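# Put one soap bar in each of three lidded boxes

## Task

At the end, all three boxes must be standing upright, each containing exactly one bar of soap and each closed with its lid. Note that a box that starts out closed may have nothing inside.

## Robot and tools

Robot: two arms, left_arm and right_arm, each with six revolute joints and a parallel two-finger gripper. In the scene frame the origin sits at table-top height midway between the nominal arm bases, +z points up, +x points out over the table, and left_arm is on the +y side. Calibrated bases: left_arm at (-0.046, +0.275, 0) m, quat_wxyz (+1.000, 0, 0, +0.012); right_arm at (-0.022, -0.322, 0) m, quat_wxyz (+1.000, 0, 0, -0.026). Each arm reports its hand pose and wrist-camera pose in its own base frame. Fixed cameras and the table are given in the scene frame. The gripper fingers point along its +z and open and close along its y. end_effector_position (metres) is the point between the pads, about 1 cm short of the fingertips. Reported poses can be off by a few centimetres, more so at long reach.

The command row: every motion command is built from rows of 14 numbers, each between -1 and 1. The first 7 belong to left_arm and the last 7 to right_arm, always both arms even if only one moves. Within each arm's 7, the order is wrist pitch (joint4), waist (joint1), wrist roll (joint6), wrist yaw (joint5), elbow (joint3), shoulder (joint2), then gripper opening. The six joint numbers are offsets, not angles. They count from the Joint targets shown in the latest result, not from the previous row. A value of 1.0 equals 1.83 rad for wrist pitch, 1.264 for waist, 7.625 for wrist roll, 6.358 for wrist yaw, 1.276 for elbow and 1.32 for shoulder. Stated joint ranges in rad: waist -2.880 to 2.880, shoulder 0.000 to 3.142, elbow 0.000 to 3.019, wrist pitch -1.693 to 1.571, wrist yaw -1.571 to 1.571, wrist roll -2.094 to 2.094. A request more than 0.084 rad beyond a range is refused. The opening number is absolute: +1 is fully open and -1 is shut. Writing 0 for an opening is a real command, so resend the current value to leave a gripper alone.

execute_actions(actions, cameras): actions is a list of actions. Each action is a table of up to 15 rows, and each row lasts one control step of 1/30 s. If a table is short, its last row is held until 15 steps have passed. Each action restarts from the Joint targets current at its start, so repeating an offset keeps adding motion. An empty list only returns the full state. cameras selects the images: omitted, null or ["all"] returns all of them, and [] returns none. The result also lists joint positions at some control steps.

move(target, speed, blend, opening_speed, blocking, cameras): target is one 14-number row, or a list of up to 15 rows. Every row is an offset from the same starting Joint targets. All joints move together on planned paths with no collision avoidance. speed is the top joint speed in rad/s, from 0.01 to 2 (default 0.5), either one value or one per target. blend is a corner-rounding radius in rad, for lists only. opening_speed is the rate of gripper change per second on the -1..1 scale, at least 0.2. With blocking=false the call returns after about 0.5 s while the motion continues. The "move:" line reports the outcome: done, off_target (resting more than 0.035 rad from target), moving, held, or fault. It can also show limits=held and each lagging arm's worst joint. Neither done nor off_target tells you whether anything was touched.

wait(seconds 0 to 10) lets time pass while the last commands hold. stop() brakes a running move. zoom_image(camera, region=[x0, y0, x1, y1]) enlarges a region of at most 504x504 pixels from the latest image. Camera names are cam_high (896x504), cam_low (896x504), cam_left_wrist (672x504) and cam_right_wrist (672x504). read_manual gives licence texts only. finished_scene(scene) takes the current scene's number, ends that scene irreversibly, and moves on.

Reading results: Joint positions are listed per arm in the joint order above, in rad, followed by the finger-pad gap in metres (0.094 means fully open). Joint velocities use the same order and may read "within noise". Joint targets is the base your next offsets count from. grip_measured uses the same scale as the opening command; with nothing held it reads slightly wide. grip_effort_nm is the gripper motor's effort, negative when closing; it is not the force at the pads. Joint torques are in N m, positive toward larger angles; numbers 1 and 5 wrap around at ±28. "joint sent to its limit" means a joint was stopped at its real end. "joint command not followed" means the clearance check altered targets. MOTOR HOT appears at 85 °C; at 100 °C an OVER-TEMPERATURE FAULT makes that arm go limp for 30 to 60 s or longer.

Motion limits: joint speed is capped. Each target can lead its measured angle only by a fixed amount, and if a step would carry the gripper more than 110 mm, that arm's targets are scaled back, so large motions take several actions. Very small turns may not start at all.

Cautions: no object may leave the table. Avoid dropping things, releasing items that are still moving, fast impacts and hard shoves. Contact between the two arms can end the scene in failure. Slow down near contact, because faster motion and targets set deeper past the contact press harder. Close the gripper slowly on anything that might deform. To release, command an opening well above grip_measured. To stop an arm that is pushing against something, command its targets back past its measured positions. Heat builds up from holding loads, stretching the arm out, or straining toward an unreachable pose, so do not stay in those states for long. Brief disturbances may pull on a held part or nudge loose objects.

Each tool is called after "Call:" as name(argument=value, ...) on one line, values as JSON.

## Session

Call:
execute_actions(actions=[])

Scene clock: 0.00 s.
left_arm: end_effector_position=(+0.5905, -0.2707, +0.2097) grip_measured=+1.000 grip_effort_nm=n/a end_effector_quat_wxyz=(+0.442, -0.131, +0.873, +0.161) | right_arm: end_effector_position=(+0.1384, +0.3040, +0.3106) grip_measured=+1.000 grip_effort_nm=n/a end_effector_quat_wxyz=(+0.083, -0.601, +0.786, +0.123)
Joint names: [wrist pitch, waist, wrist roll, wrist yaw, elbow, shoulder]
Joint positions: left_arm=[-0.693 -0.629 -0.666 -0.848 1.484 1.795 0.094] | right_arm=[-1.458 1.064 -0.221 -0.157 1.194 1.054 0.094]
Joint velocities: within noise
Joint torques (N m): no reading
Motor temperatures (°C): left_arm=[31 32 31 29 29 32 33] | right_arm=[34 34 31 31 34 30 30]
Heat: left arm: hottest gripper 33 °C; right arm: hottest waist 34 °C.
Joint targets: left_arm=[-0.691 -0.629 -0.666 -0.848 1.507 1.800] | right_arm=[-1.457 1.064 -0.221 -0.157 1.218 1.057]
Tool commands: left_gripper/opening=+1.0 right_gripper/opening=+1.0

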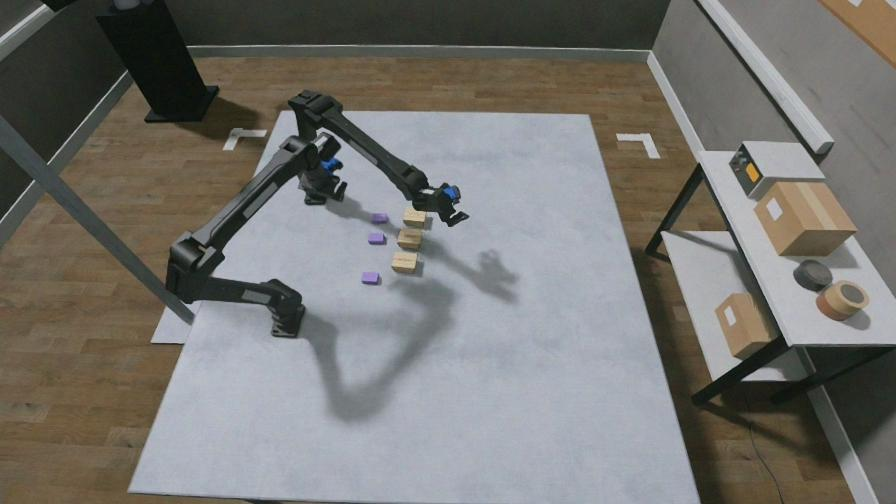

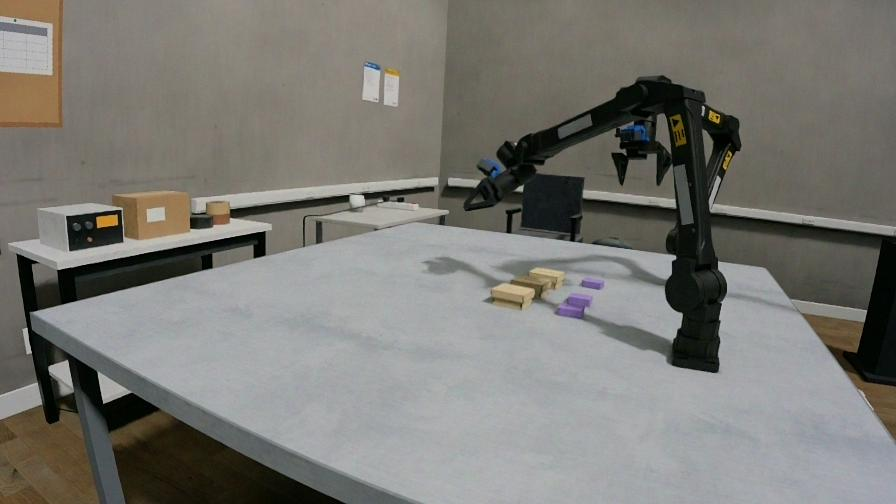

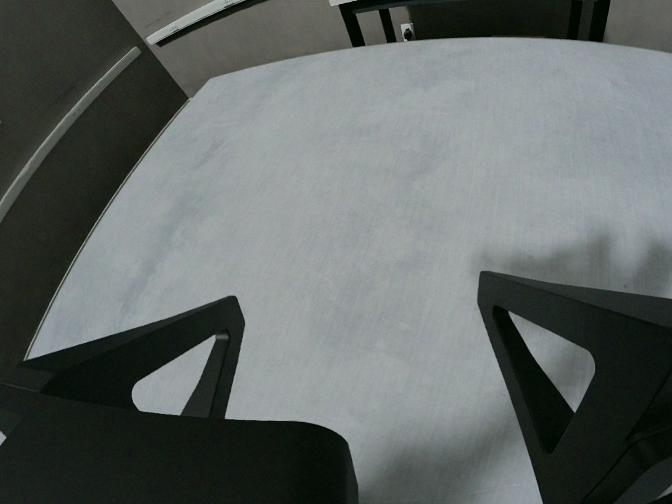

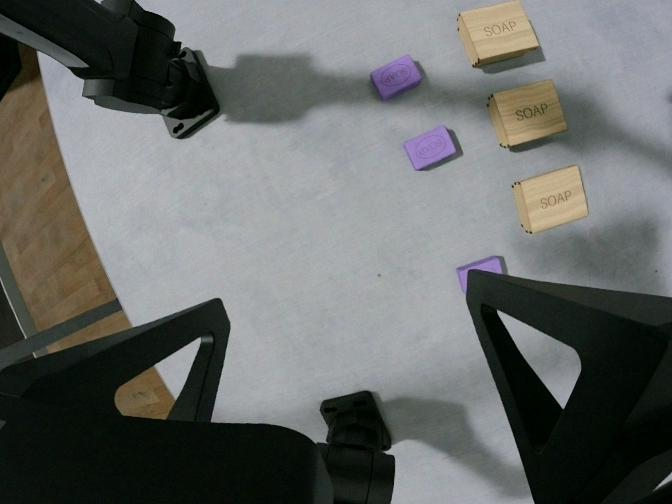

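Call:
zoom_image(camera="cam_right_wrist", region=[340, 0, 672, 300])

Call:
zoom_image(camera="cam_low", region=[460, 240, 640, 340])

Call:
zoom_image(camera="cam_high", region=[340, 190, 460, 300])

Scaled by 1.518 from the camera's 672x504 image, which has a finer 960x720 frame.

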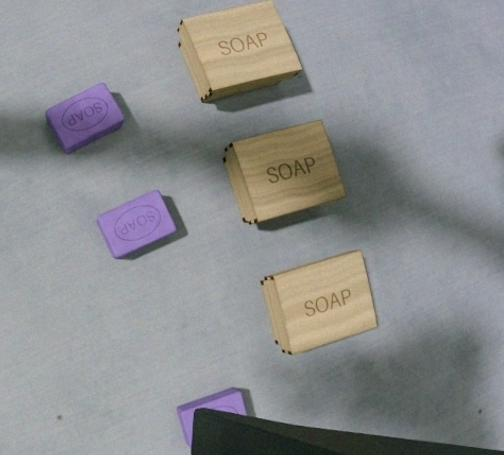

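Scaled by 2.800 from the camera's 896x504 image, which has a finer 1280x720 frame.

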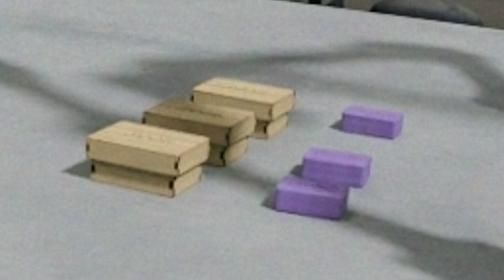

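Scaled by 4.200 from the camera's 896x504 image, which has a finer 1280x720 frame.

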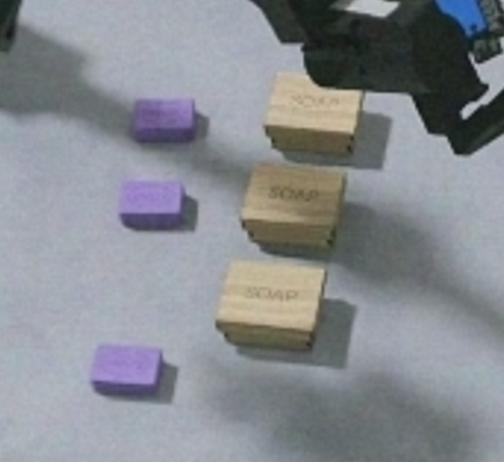

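Call:
move(target=[-0.4656,0.152,0.03,0.1334,0.0596,-0.143,1,0,-0.604,0,0.0247,0,0,1], speed=0.7)

Scene clock: 104.13 s.
left_arm: end_effector_position=(+0.4301, -0.2047, +0.2243) grip_measured=+1.000 grip_effort_nm=0.002 end_effector_quat_wxyz=(-0.024, -0.003, +1.000, +0.013) | right_arm: end_effector_position=(+0.3179, +0.1005, +0.3085) grip_measured=+1.000 grip_effort_nm=-0.056 end_effector_quat_wxyz=(+0.126, -0.259, +0.958, +0.006)
Joint positions: left_arm=[-1.532 -0.444 -0.451 -0.003 1.53 1.623 0.094] | right_arm=[-1.458 0.307 -0.221 -0.002 1.194 1.054 0.094]
Joint torques (N m): left_arm=[0.44 -1.03 0.1 0.06 15.19 -19.14] | right_arm=[0.91 -0.5 0.01 -0.12 12.21 -6.07]
Motor temperatures (°C): left_arm=[30 31 30 29 40 37 31] | right_arm=[34 34 30 31 43 30 30]
Heat: left arm: hottest elbow 40 °C; right arm: hottest elbow 43 °C.
Joint targets: left_arm=[-1.543 -0.437 -0.437 0.001 1.583 1.612] | right_arm=[-1.457 0.301 -0.221 0.000 1.218 1.057]
move: off_target (left_arm); left_arm: the elbow is farthest, 0.053 rad from its target

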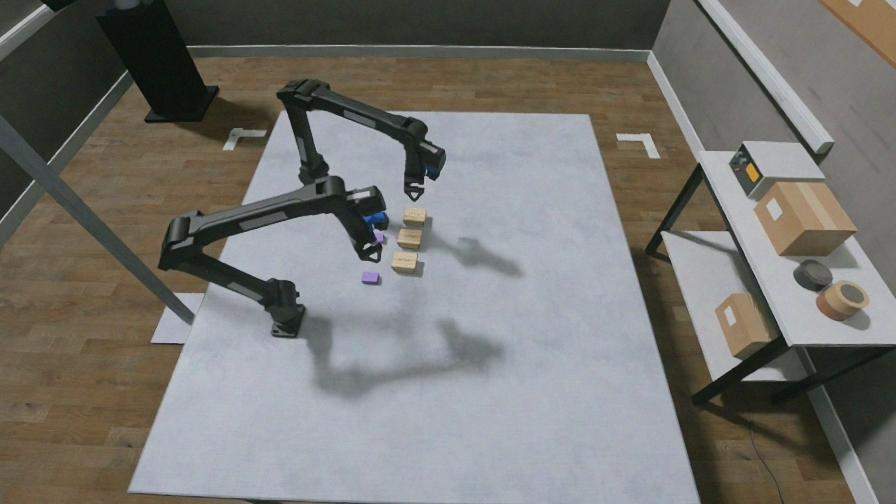

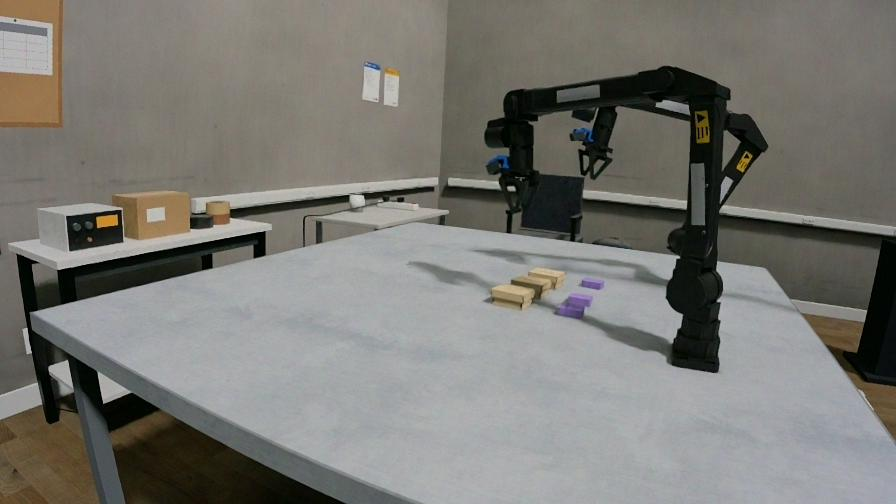

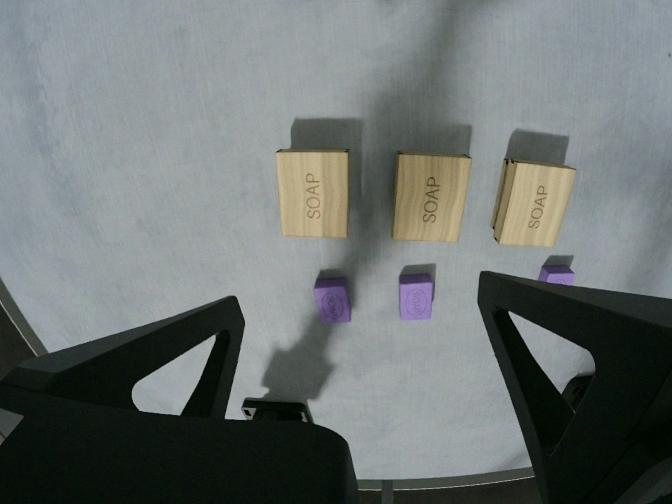

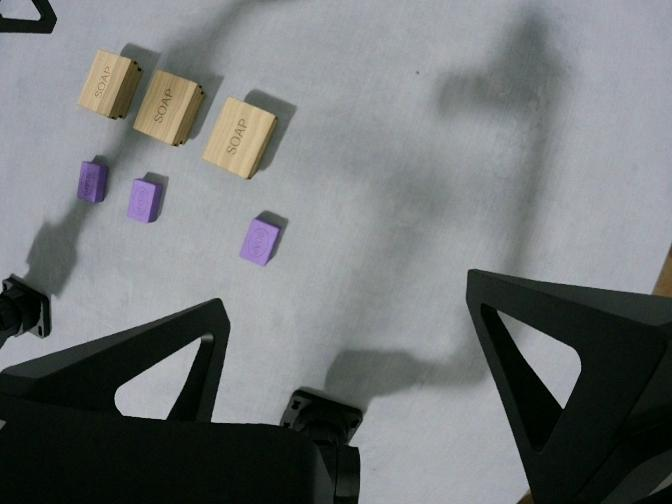

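Call:
zoom_image(camera="cam_left_wrist", region=[260, 110, 600, 340])

Call:
zoom_image(camera="cam_low", region=[485, 260, 615, 325])

Call:
zoom_image(camera="cam_right_wrist", region=[60, 30, 310, 280])

Scaled by 1.482 from the camera's 672x504 image, which has a finer 960x720 frame.

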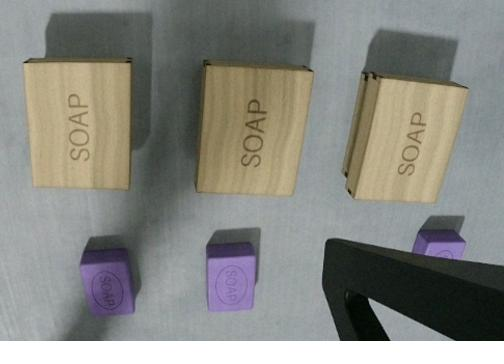

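Scaled by 3.877 from the camera's 896x504 image, which has a finer 1280x720 frame.

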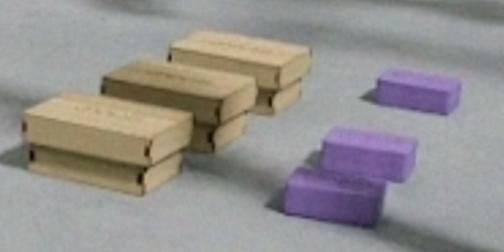

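Scaled by 2.016 from the camera's 672x504 image, which has a finer 960x720 frame.

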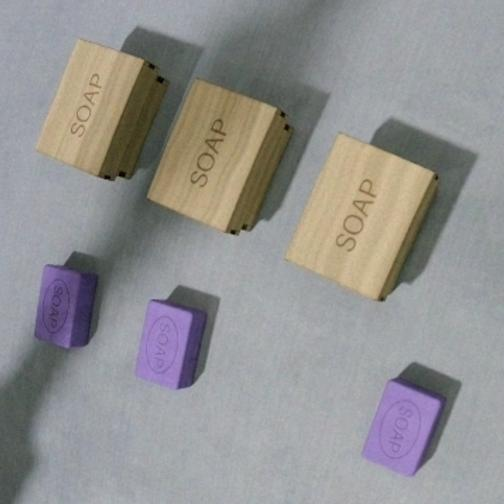

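Call:
move(target=[0.1847,0.045,0.0075,0,-0.2296,-0.0023,1,0,0,0,0,0,0,1])

Scene clock: 154.93 s.
left_arm: end_effector_position=(+0.4436, -0.1824, +0.1413) grip_measured=+1.000 grip_effort_nm=-0.007 end_effector_quat_wxyz=(+0.018, -0.002, +1.000, -0.006) | right_arm: end_effector_position=(+0.3179, +0.1005, +0.3085) grip_measured=+1.000 grip_effort_nm=-0.051 end_effector_quat_wxyz=(+0.126, -0.259, +0.958, +0.006)
Joint positions: left_arm=[-1.218 -0.39 -0.394 -0.003 1.302 1.618 0.094] | right_arm=[-1.458 0.307 -0.221 -0.002 1.194 1.054 0.094]
Joint torques (N m): left_arm=[1.69 -0.73 0.12 0.06 8.88 -18.08] | right_arm=[0.88 -0.5 0.01 -0.12 12.21 -6.07]
Motor temperatures (°C): left_arm=[30 31 30 29 46 38 31] | right_arm=[34 34 30 30 44 30 30]
Heat: left arm: hottest elbow 46 °C; right arm: hottest elbow 44 °C.
Joint targets: left_arm=[-1.205 -0.380 -0.380 0.001 1.290 1.609] | right_arm=[-1.457 0.301 -0.221 0.000 1.218 1.057]
move: done

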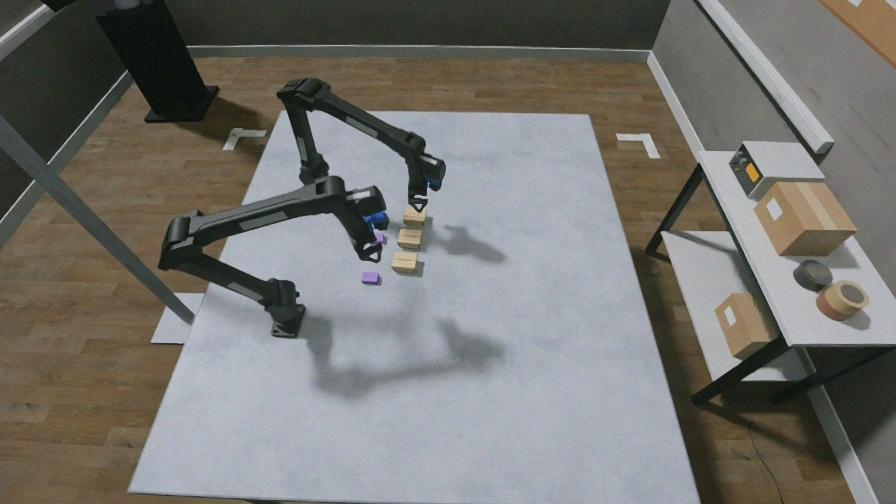

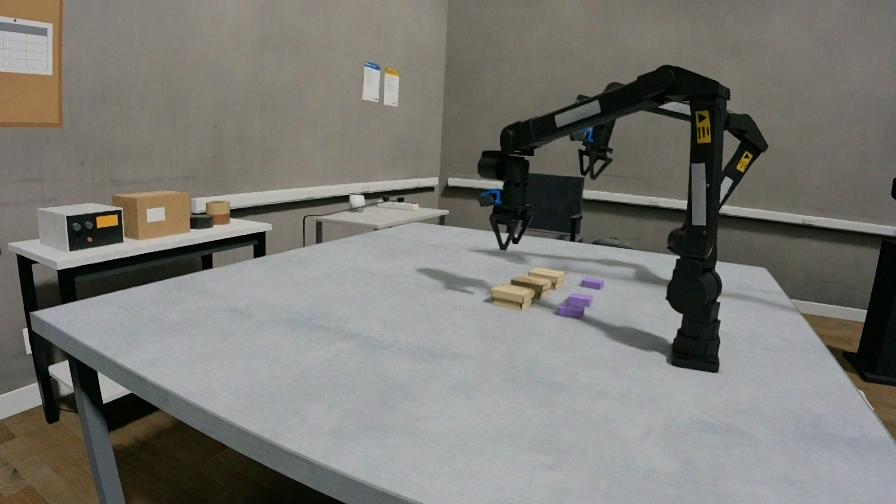

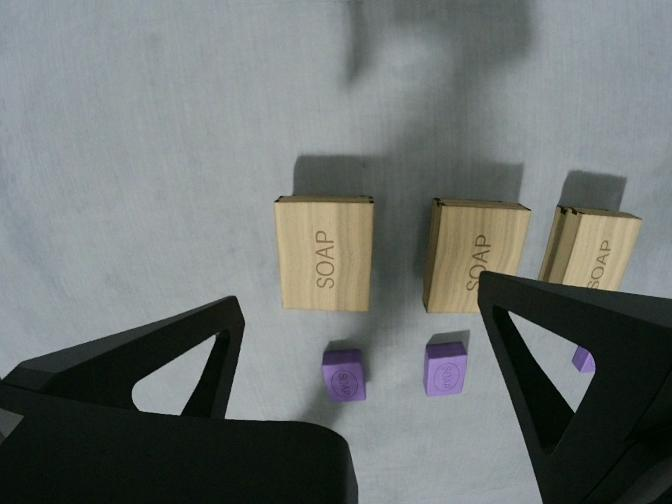

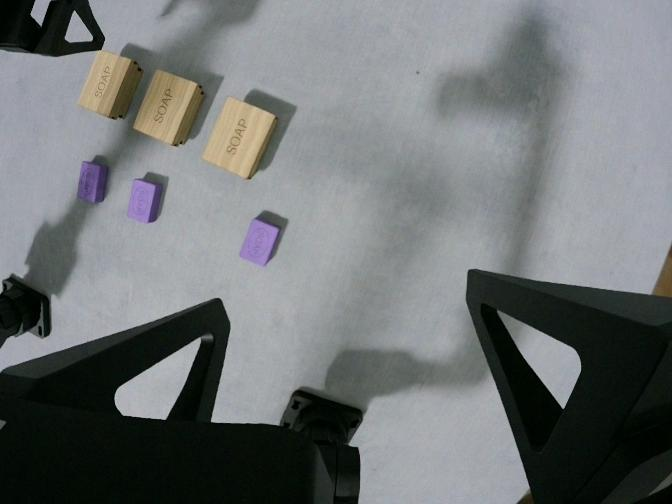

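Call:
move(target=[0.0852,0.0071,0.0012,0,-0.1183,0.0447,1,0,0,0,0,0,0,1], cameras=["cam_left_wrist"])

Scene clock: 191.07 s.
left_arm: end_effector_position=(+0.4234, -0.1703, +0.0737) grip_measured=+1.000 grip_effort_nm=-0.012 end_effector_quat_wxyz=(+0.004, -0.001, +1.000, +0.000) | right_arm: end_effector_position=(+0.3179, +0.1005, +0.3085) grip_measured=+1.000 grip_effort_nm=-0.042 end_effector_quat_wxyz=(+0.126, -0.259, +0.958, +0.006)
Joint positions: left_arm=[-1.062 -0.382 -0.384 -0.003 1.149 1.649 0.094] | right_arm=[-1.458 0.307 -0.221 -0.002 1.194 1.054 0.094]
Joint torques (N m): left_arm=[1.44 -0.67 0.09 0.06 8.34 -15.21] | right_arm=[0.9 -0.44 0.01 -0.12 12.21 -6.07]
Joint targets: left_arm=[-1.049 -0.371 -0.370 0.001 1.139 1.668] | right_arm=[-1.457 0.301 -0.221 0.000 1.218 1.057]
move: done
Images, in order: cam_left_wrist.

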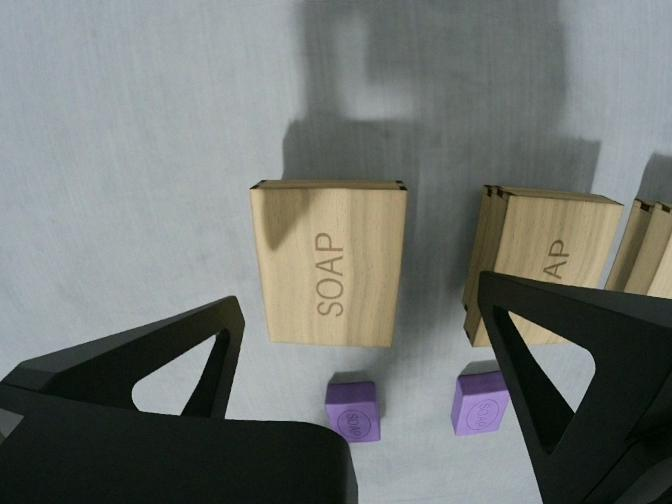

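Call:
move(target=[[0,0.0142,0.0024,0,0,0.0,1,0,0,0,0,0,0,1],[0.0536,0.0142,0.0024,0,-0.0345,0.0409,1,0,0,0,0,0,0,1]], cameras=["cam_left_wrist","cam_low"])

Scene clock: 201.50 s.
left_arm: end_effector_position=(+0.4264, -0.1614, +0.0350) grip_measured=+1.000 grip_effort_nm=-0.002 end_effector_quat_wxyz=(+0.003, -0.002, +1.000, +0.000) | right_arm: end_effector_position=(+0.3179, +0.1005, +0.3085) grip_measured=+1.000 grip_effort_nm=-0.046 end_effector_quat_wxyz=(+0.126, -0.259, +0.958, +0.006)
Joint positions: left_arm=[-0.964 -0.362 -0.366 -0.003 1.103 1.704 0.094] | right_arm=[-1.458 0.307 -0.221 -0.002 1.194 1.054 0.094]
Joint torques (N m): left_arm=[1.63 -0.85 0.09 0.06 7.95 -16.09] | right_arm=[0.9 -0.5 0.01 -0.12 12.19 -6.01]
Joint targets: left_arm=[-0.951 -0.353 -0.352 0.001 1.095 1.722] | right_arm=[-1.457 0.301 -0.221 0.000 1.218 1.057]
move: done
Images, in order: cam_low, cam_left_wrist.

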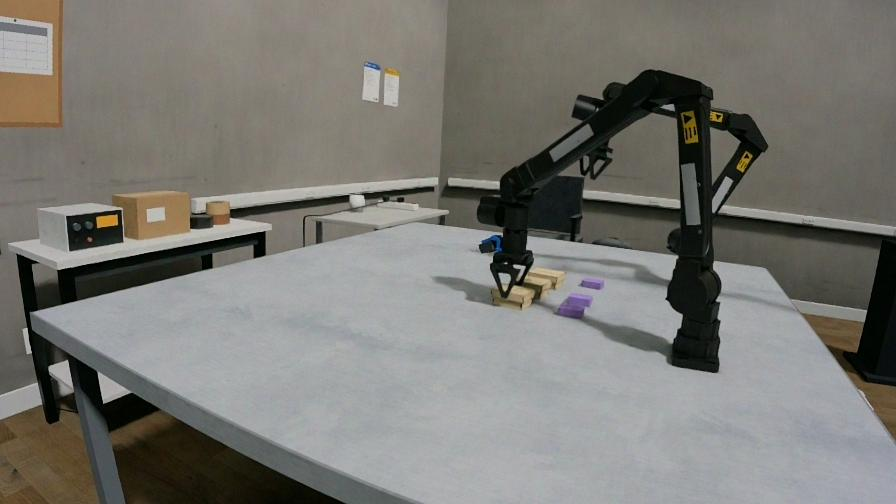

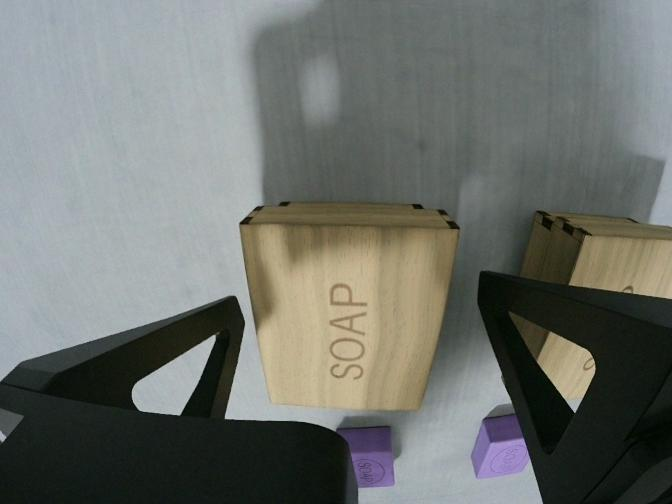

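Call:
move(target=[0,0,0,0,0,0,0.2,0,0,0,0,0,0,1], opening_speed=0.5, cameras=["cam_left_wrist"])

Scene clock: 212.87 s.
left_arm: end_effector_position=(+0.4264, -0.1614, +0.0350) grip_measured=+0.410 grip_effort_nm=-1.028 end_effector_quat_wxyz=(+0.003, -0.002, +1.000, +0.000) | right_arm: end_effector_position=(+0.3179, +0.1005, +0.3085) grip_measured=+1.000 grip_effort_nm=-0.037 end_effector_quat_wxyz=(+0.126, -0.259, +0.958, +0.006)
Joint positions: left_arm=[-0.964 -0.362 -0.365 -0.003 1.103 1.704 0.066] | right_arm=[-1.458 0.307 -0.221 -0.002 1.194 1.054 0.094]
Joint torques (N m): left_arm=[1.65 -0.85 0.09 0.06 7.92 -15.68] | right_arm=[0.9 -0.44 0.01 -0.12 12.21 -6.07]
Joint targets: left_arm=[-0.951 -0.353 -0.352 0.001 1.095 1.722] | right_arm=[-1.457 0.301 -0.221 0.000 1.218 1.057]
move: done
Images, in order: cam_left_wrist.

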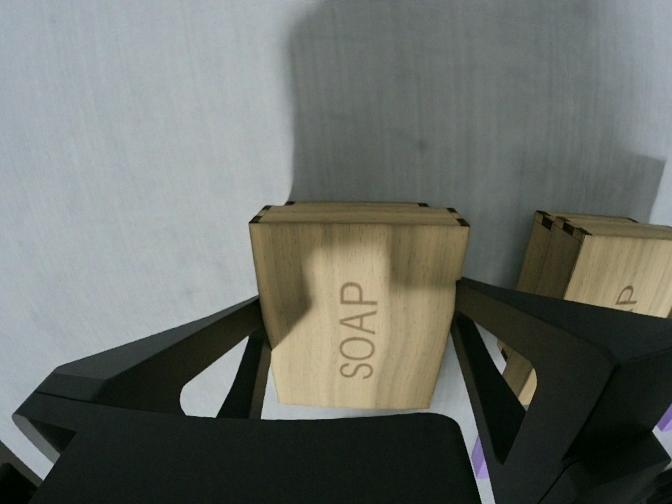

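Call:
move(target=[-0.0962,0,0,0,0.0687,-0.0625,0.2,0,0,0,0,0,0,1], speed=0.25)

Scene clock: 224.40 s.
left_arm: end_effector_position=(+0.4093, -0.1551, +0.0689) grip_measured=+0.409 grip_effort_nm=-1.043 end_effector_quat_wxyz=(-0.028, -0.001, +1.000, +0.012) | right_arm: end_effector_position=(+0.3179, +0.1005, +0.3085) grip_measured=+1.000 grip_effort_nm=-0.051 end_effector_quat_wxyz=(+0.126, -0.259, +0.958, +0.006)
Joint positions: left_arm=[-1.116 -0.362 -0.365 -0.002 1.136 1.652 0.066] | right_arm=[-1.458 0.307 -0.221 -0.002 1.194 1.054 0.094]
Joint torques (N m): left_arm=[0.59 -0.85 0.09 0.05 13.26 -17.85] | right_arm=[0.9 -0.44 0.01 -0.12 12.21 -6.07]
Motor temperatures (°C): left_arm=[29 31 29 28 41 36 31] | right_arm=[33 34 29 30 45 30 30]
Heat: left arm: hottest elbow 41 °C; right arm: hottest elbow 45 °C.
Joint targets: left_arm=[-1.127 -0.353 -0.352 0.001 1.183 1.639] | right_arm=[-1.457 0.301 -0.221 0.000 1.218 1.057]
move: off_target (left_arm); left_arm: the elbow is farthest, 0.046 rad from its target

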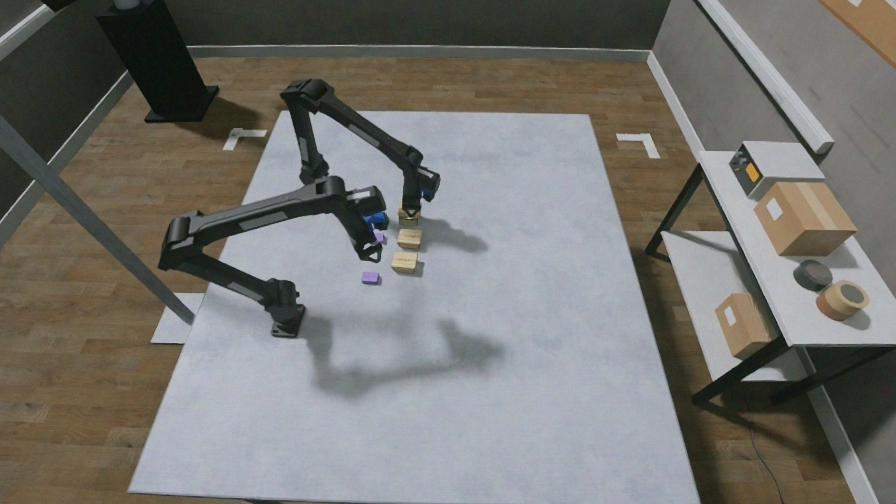

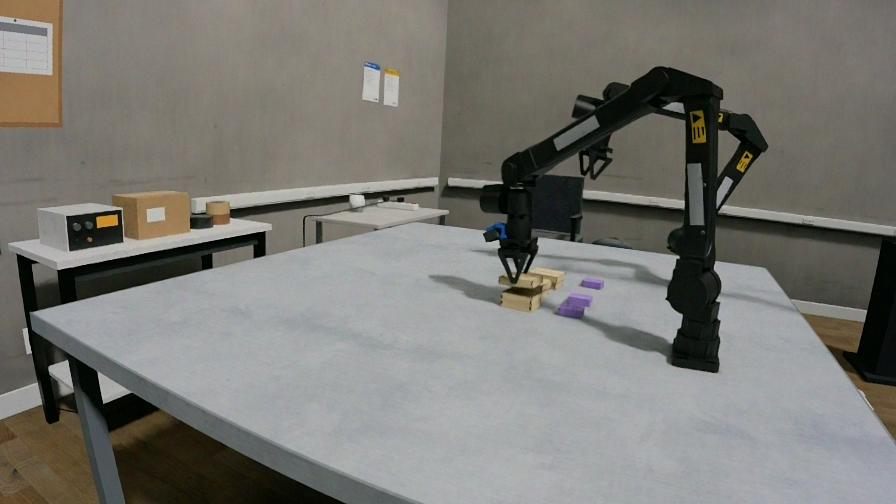

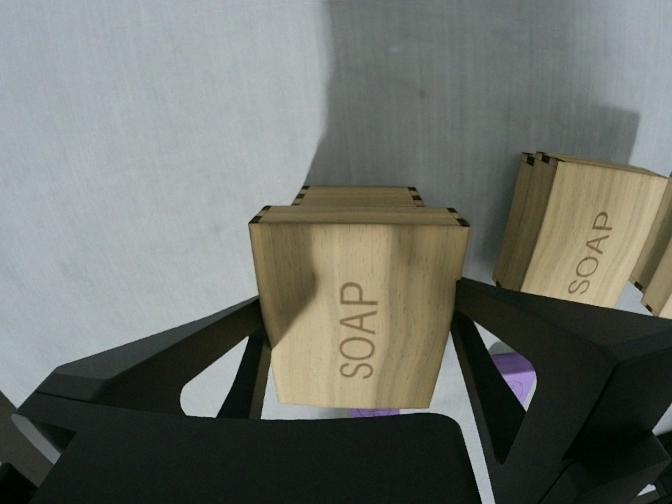

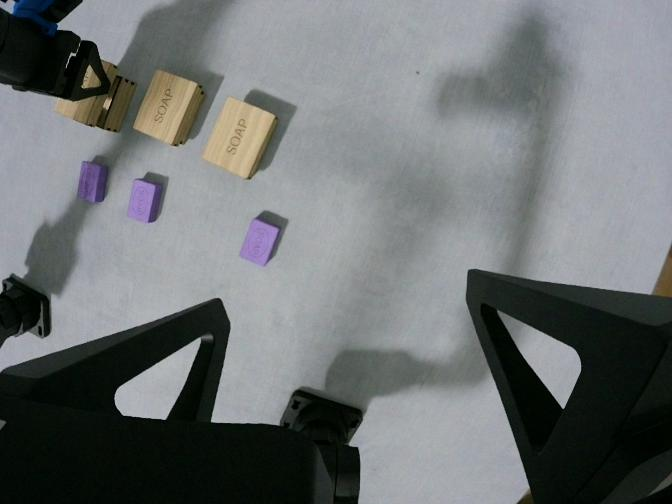

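Call:
move(target=[-0.052,0,0,0,0.177,0.058,0.2,0,0,0,0,0,0,1], speed=0.4)

Call:
zoom_image(camera="cam_low", region=[470, 220, 630, 330])

Call:
zoom_image(camera="cam_right_wrist", region=[0, 0, 290, 280])

Scene clock: 243.87 s.
left_arm: end_effector_position=(+0.4683, -0.1774, +0.1275) grip_measured=+0.409 grip_effort_nm=-1.043 end_effector_quat_wxyz=(+0.012, -0.001, +1.000, -0.004) | right_arm: end_effector_position=(+0.3179, +0.1005, +0.3085) grip_measured=+1.000 grip_effort_nm=-0.051 end_effector_quat_wxyz=(+0.126, -0.259, +0.958, +0.006)
Joint positions: left_arm=[-1.211 -0.362 -0.365 -0.002 1.354 1.688 0.066] | right_arm=[-1.458 0.307 -0.221 -0.002 1.194 1.054 0.094]
Joint torques (N m): left_arm=[0.65 -0.91 0.09 0.06 14.95 -15.91] | right_arm=[0.9 -0.44 0.01 -0.11 12.21 -6.07]
Joint targets: left_arm=[-1.222 -0.353 -0.352 0.001 1.409 1.716] | right_arm=[-1.457 0.301 -0.221 0.000 1.218 1.057]
move: off_target (left_arm); left_arm: the elbow is farthest, 0.055 rad from its target

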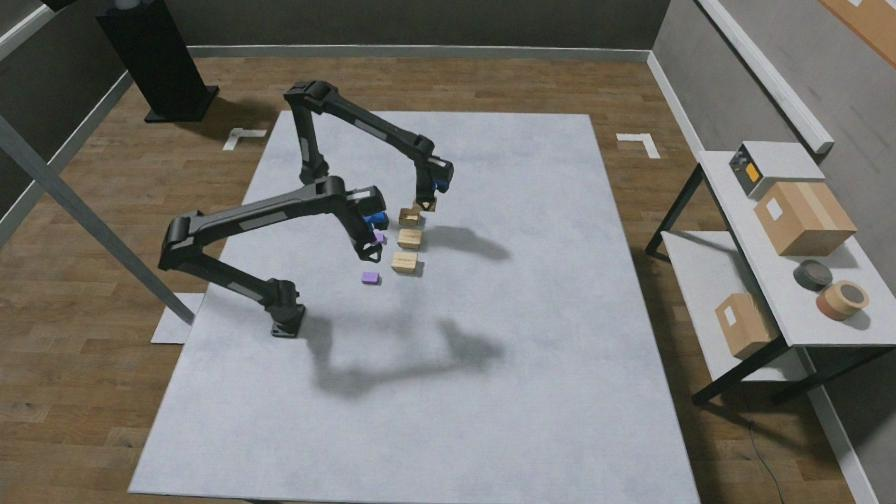

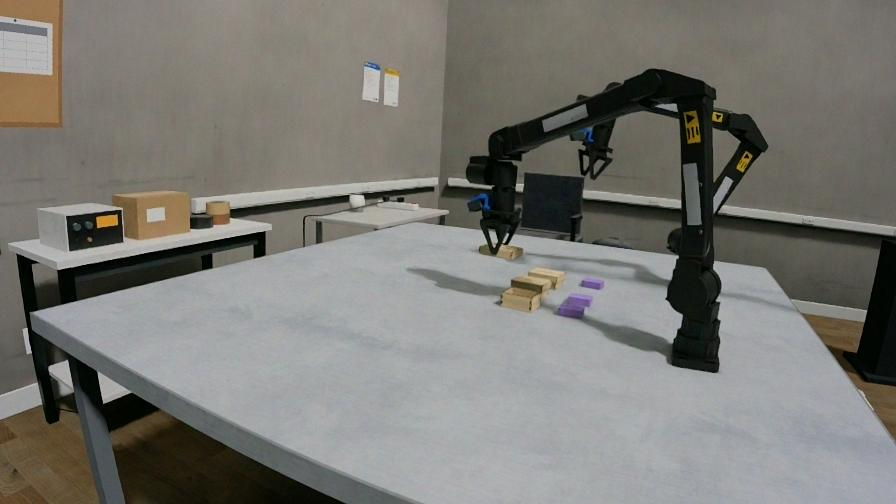

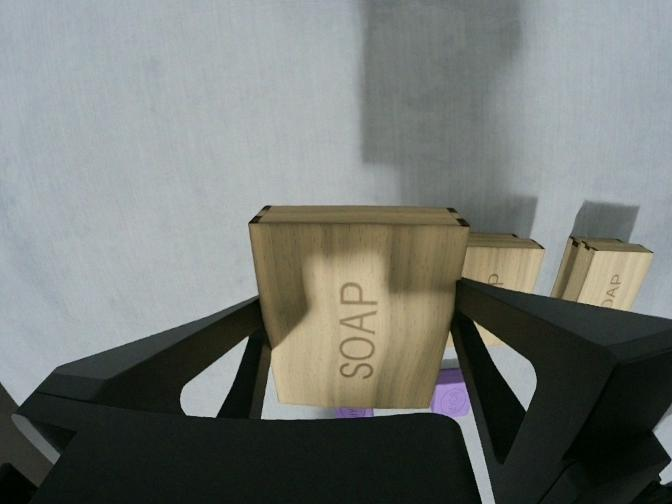

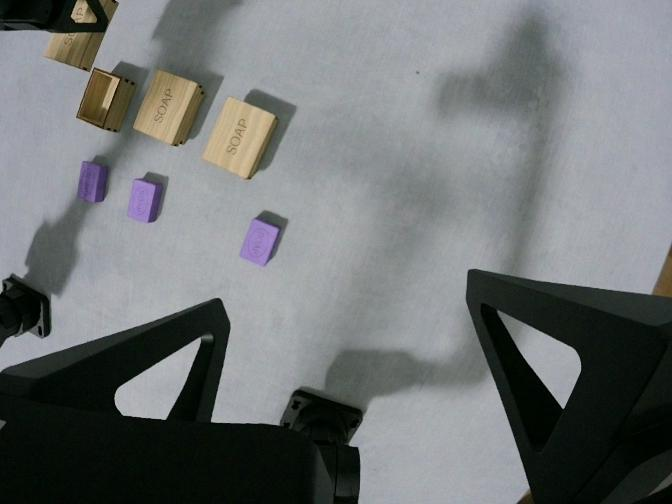

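Scaled by 3.150 from the camera's 896x504 image, which has a finer 1280x720 frame.

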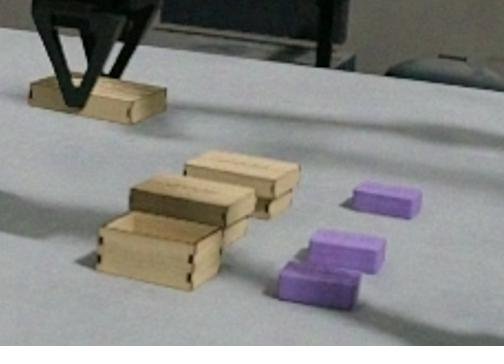

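Scaled by 1.738 from the camera's 672x504 image, which has a finer 960x720 frame.

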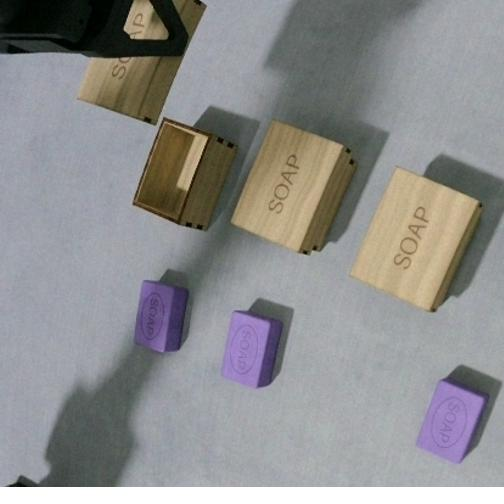

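Call:
move(target=[0.0612,0,0,0,0.0658,0.1432,0.2,0,0,0,0,0,0,1], speed=0.4, cameras=["cam_low"])

Call:
zoom_image(camera="cam_low", region=[450, 200, 630, 330])

Scene clock: 263.57 s.
left_arm: end_effector_position=(+0.5135, -0.1945, +0.0579) grip_measured=+0.409 grip_effort_nm=-1.038 end_effector_quat_wxyz=(+0.001, -0.001, +1.000, +0.001) | right_arm: end_effector_position=(+0.3179, +0.1005, +0.3085) grip_measured=+1.000 grip_effort_nm=-0.056 end_effector_quat_wxyz=(+0.126, -0.259, +0.958, +0.006)
Joint positions: left_arm=[-1.123 -0.362 -0.365 -0.002 1.441 1.888 0.066] | right_arm=[-1.458 0.307 -0.221 -0.002 1.194 1.054 0.094]
Joint torques (N m): left_arm=[1.58 -0.91 0.09 0.05 14.2 -19.96] | right_arm=[0.9 -0.5 0.02 -0.12 12.19 -6.07]
Joint targets: left_arm=[-1.111 -0.353 -0.352 0.001 1.493 1.905] | right_arm=[-1.457 0.301 -0.221 0.000 1.218 1.057]
move: off_target (left_arm); left_arm: the elbow is farthest, 0.052 rad from its target
Images, in order: cam_low.

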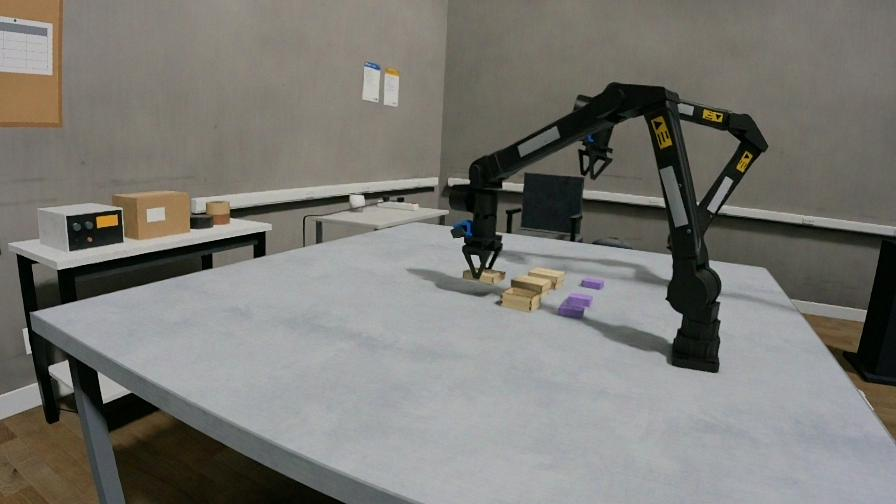

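Scaled by 2.800 from the camera's 896x504 image, which has a finer 1280x720 frame.

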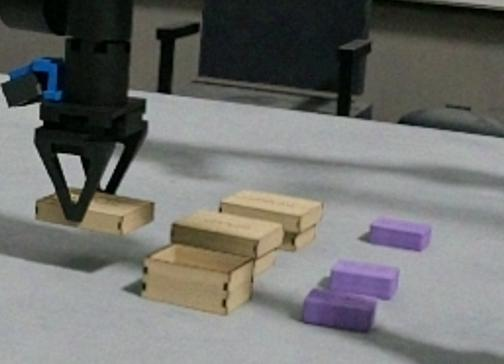

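Call:
move(target=[0.0508,0,0,0,-0.0807,0.0394,0.2,0,0,0,0,0,0,1], speed=0.1, cameras=["cam_low","cam_left_wrist"])

Call:
zoom_image(camera="cam_low", region=[450, 200, 630, 330])

Scene clock: 278.70 s.
left_arm: end_effector_position=(+0.5150, -0.1951, +0.0224) grip_measured=+0.409 grip_effort_nm=-1.033 end_effector_quat_wxyz=(+0.005, -0.001, +1.000, -0.001) | right_arm: end_effector_position=(+0.3179, +0.1005, +0.3085) grip_measured=+1.000 grip_effort_nm=-0.051 end_effector_quat_wxyz=(+0.126, -0.259, +0.958, +0.006)
Joint positions: left_arm=[-1.03 -0.362 -0.365 -0.002 1.4 1.93 0.066] | right_arm=[-1.458 0.307 -0.221 -0.002 1.194 1.054 0.094]
Joint torques (N m): left_arm=[1.66 -0.91 0.09 0.05 8.14 -19.9] | right_arm=[0.9 -0.5 0.01 -0.12 12.21 -6.01]
Motor temperatures (°C): left_arm=[29 31 29 28 47 37 32] | right_arm=[33 34 29 30 46 30 30]
Heat: left arm: hottest elbow 47 °C; right arm: hottest elbow 46 °C.
Joint targets: left_arm=[-1.017 -0.353 -0.352 0.001 1.390 1.957] | right_arm=[-1.457 0.301 -0.221 0.000 1.218 1.057]
move: done
Images, in order: cam_low, cam_left_wrist.

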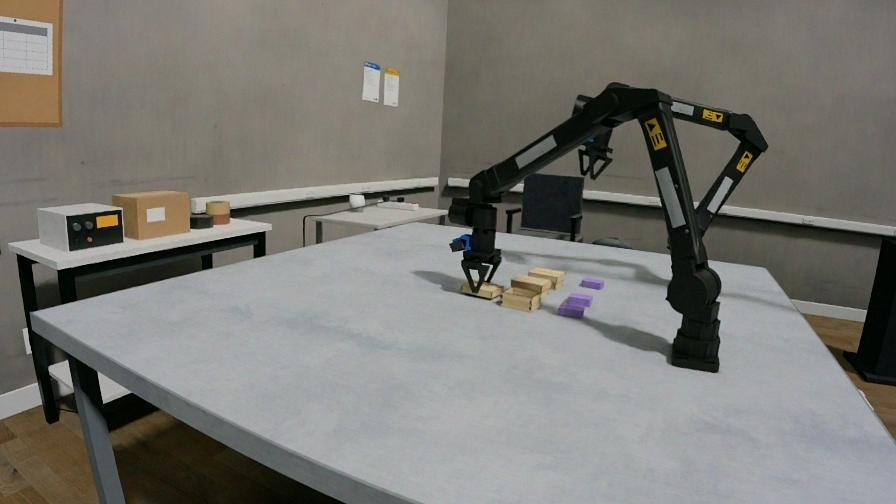

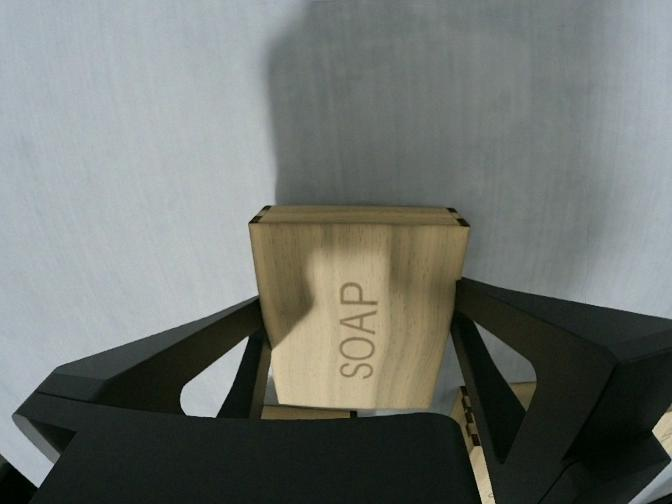

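Scaled by 2.800 from the camera's 896x504 image, which has a finer 1280x720 frame.

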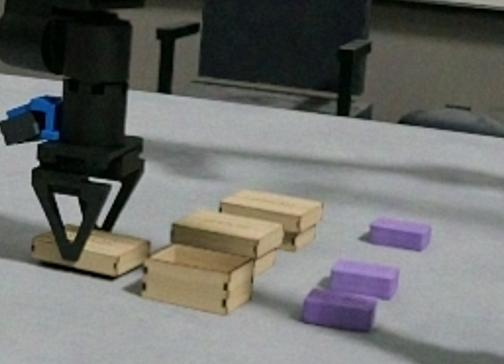

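Call:
move(target=[[0,0,0,0,0,0.01,0.2,0,0,0,0,0,0,1]], speed=0.1, cameras=["cam_low"])

Call:
zoom_image(camera="cam_low", region=[450, 230, 540, 310])

Scene clock: 290.37 s.
left_arm: end_effector_position=(+0.5141, -0.1947, +0.0174) grip_measured=+0.409 grip_effort_nm=-1.038 end_effector_quat_wxyz=(+0.001, -0.001, +1.000, +0.001) | right_arm: end_effector_position=(+0.3179, +0.1005, +0.3085) grip_measured=+1.000 grip_effort_nm=-0.051 end_effector_quat_wxyz=(+0.126, -0.259, +0.958, +0.006)
Joint positions: left_arm=[-1.03 -0.362 -0.365 -0.002 1.4 1.939 0.066] | right_arm=[-1.458 0.307 -0.221 -0.002 1.194 1.054 0.094]
Joint torques (N m): left_arm=[1.59 -0.85 0.09 0.06 8.03 -18.84] | right_arm=[0.9 -0.44 0.02 -0.12 12.21 -6.07]
Joint targets: left_arm=[-1.018 -0.353 -0.352 0.001 1.390 1.970] | right_arm=[-1.457 0.301 -0.221 0.000 1.218 1.057]
move: done
Images, in order: cam_low.

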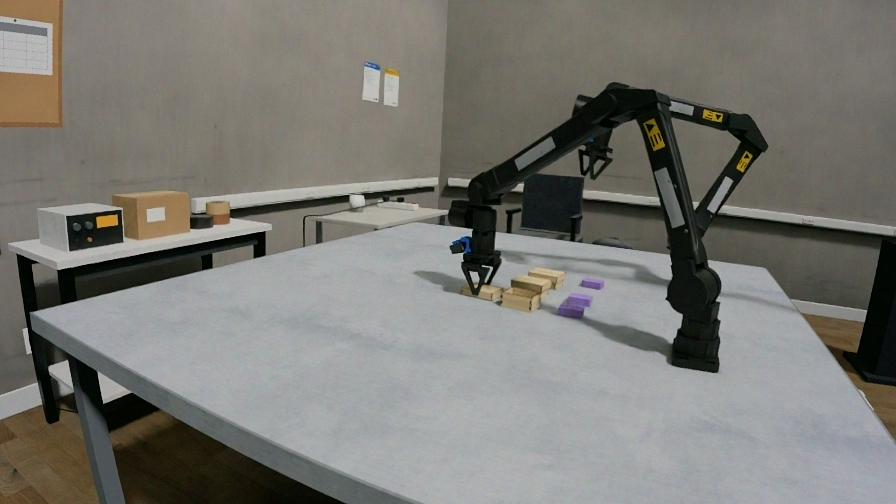

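Scaled by 5.600 from the camera's 896x504 image, which has a finer 1280x720 frame.

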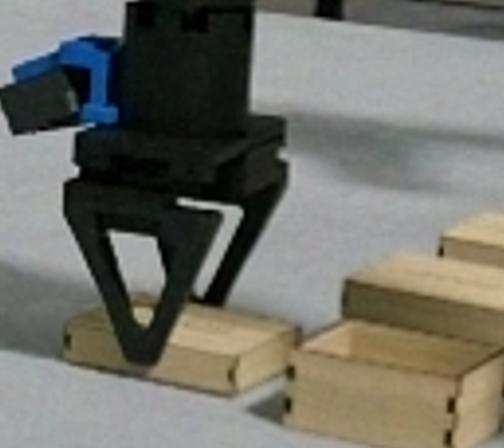

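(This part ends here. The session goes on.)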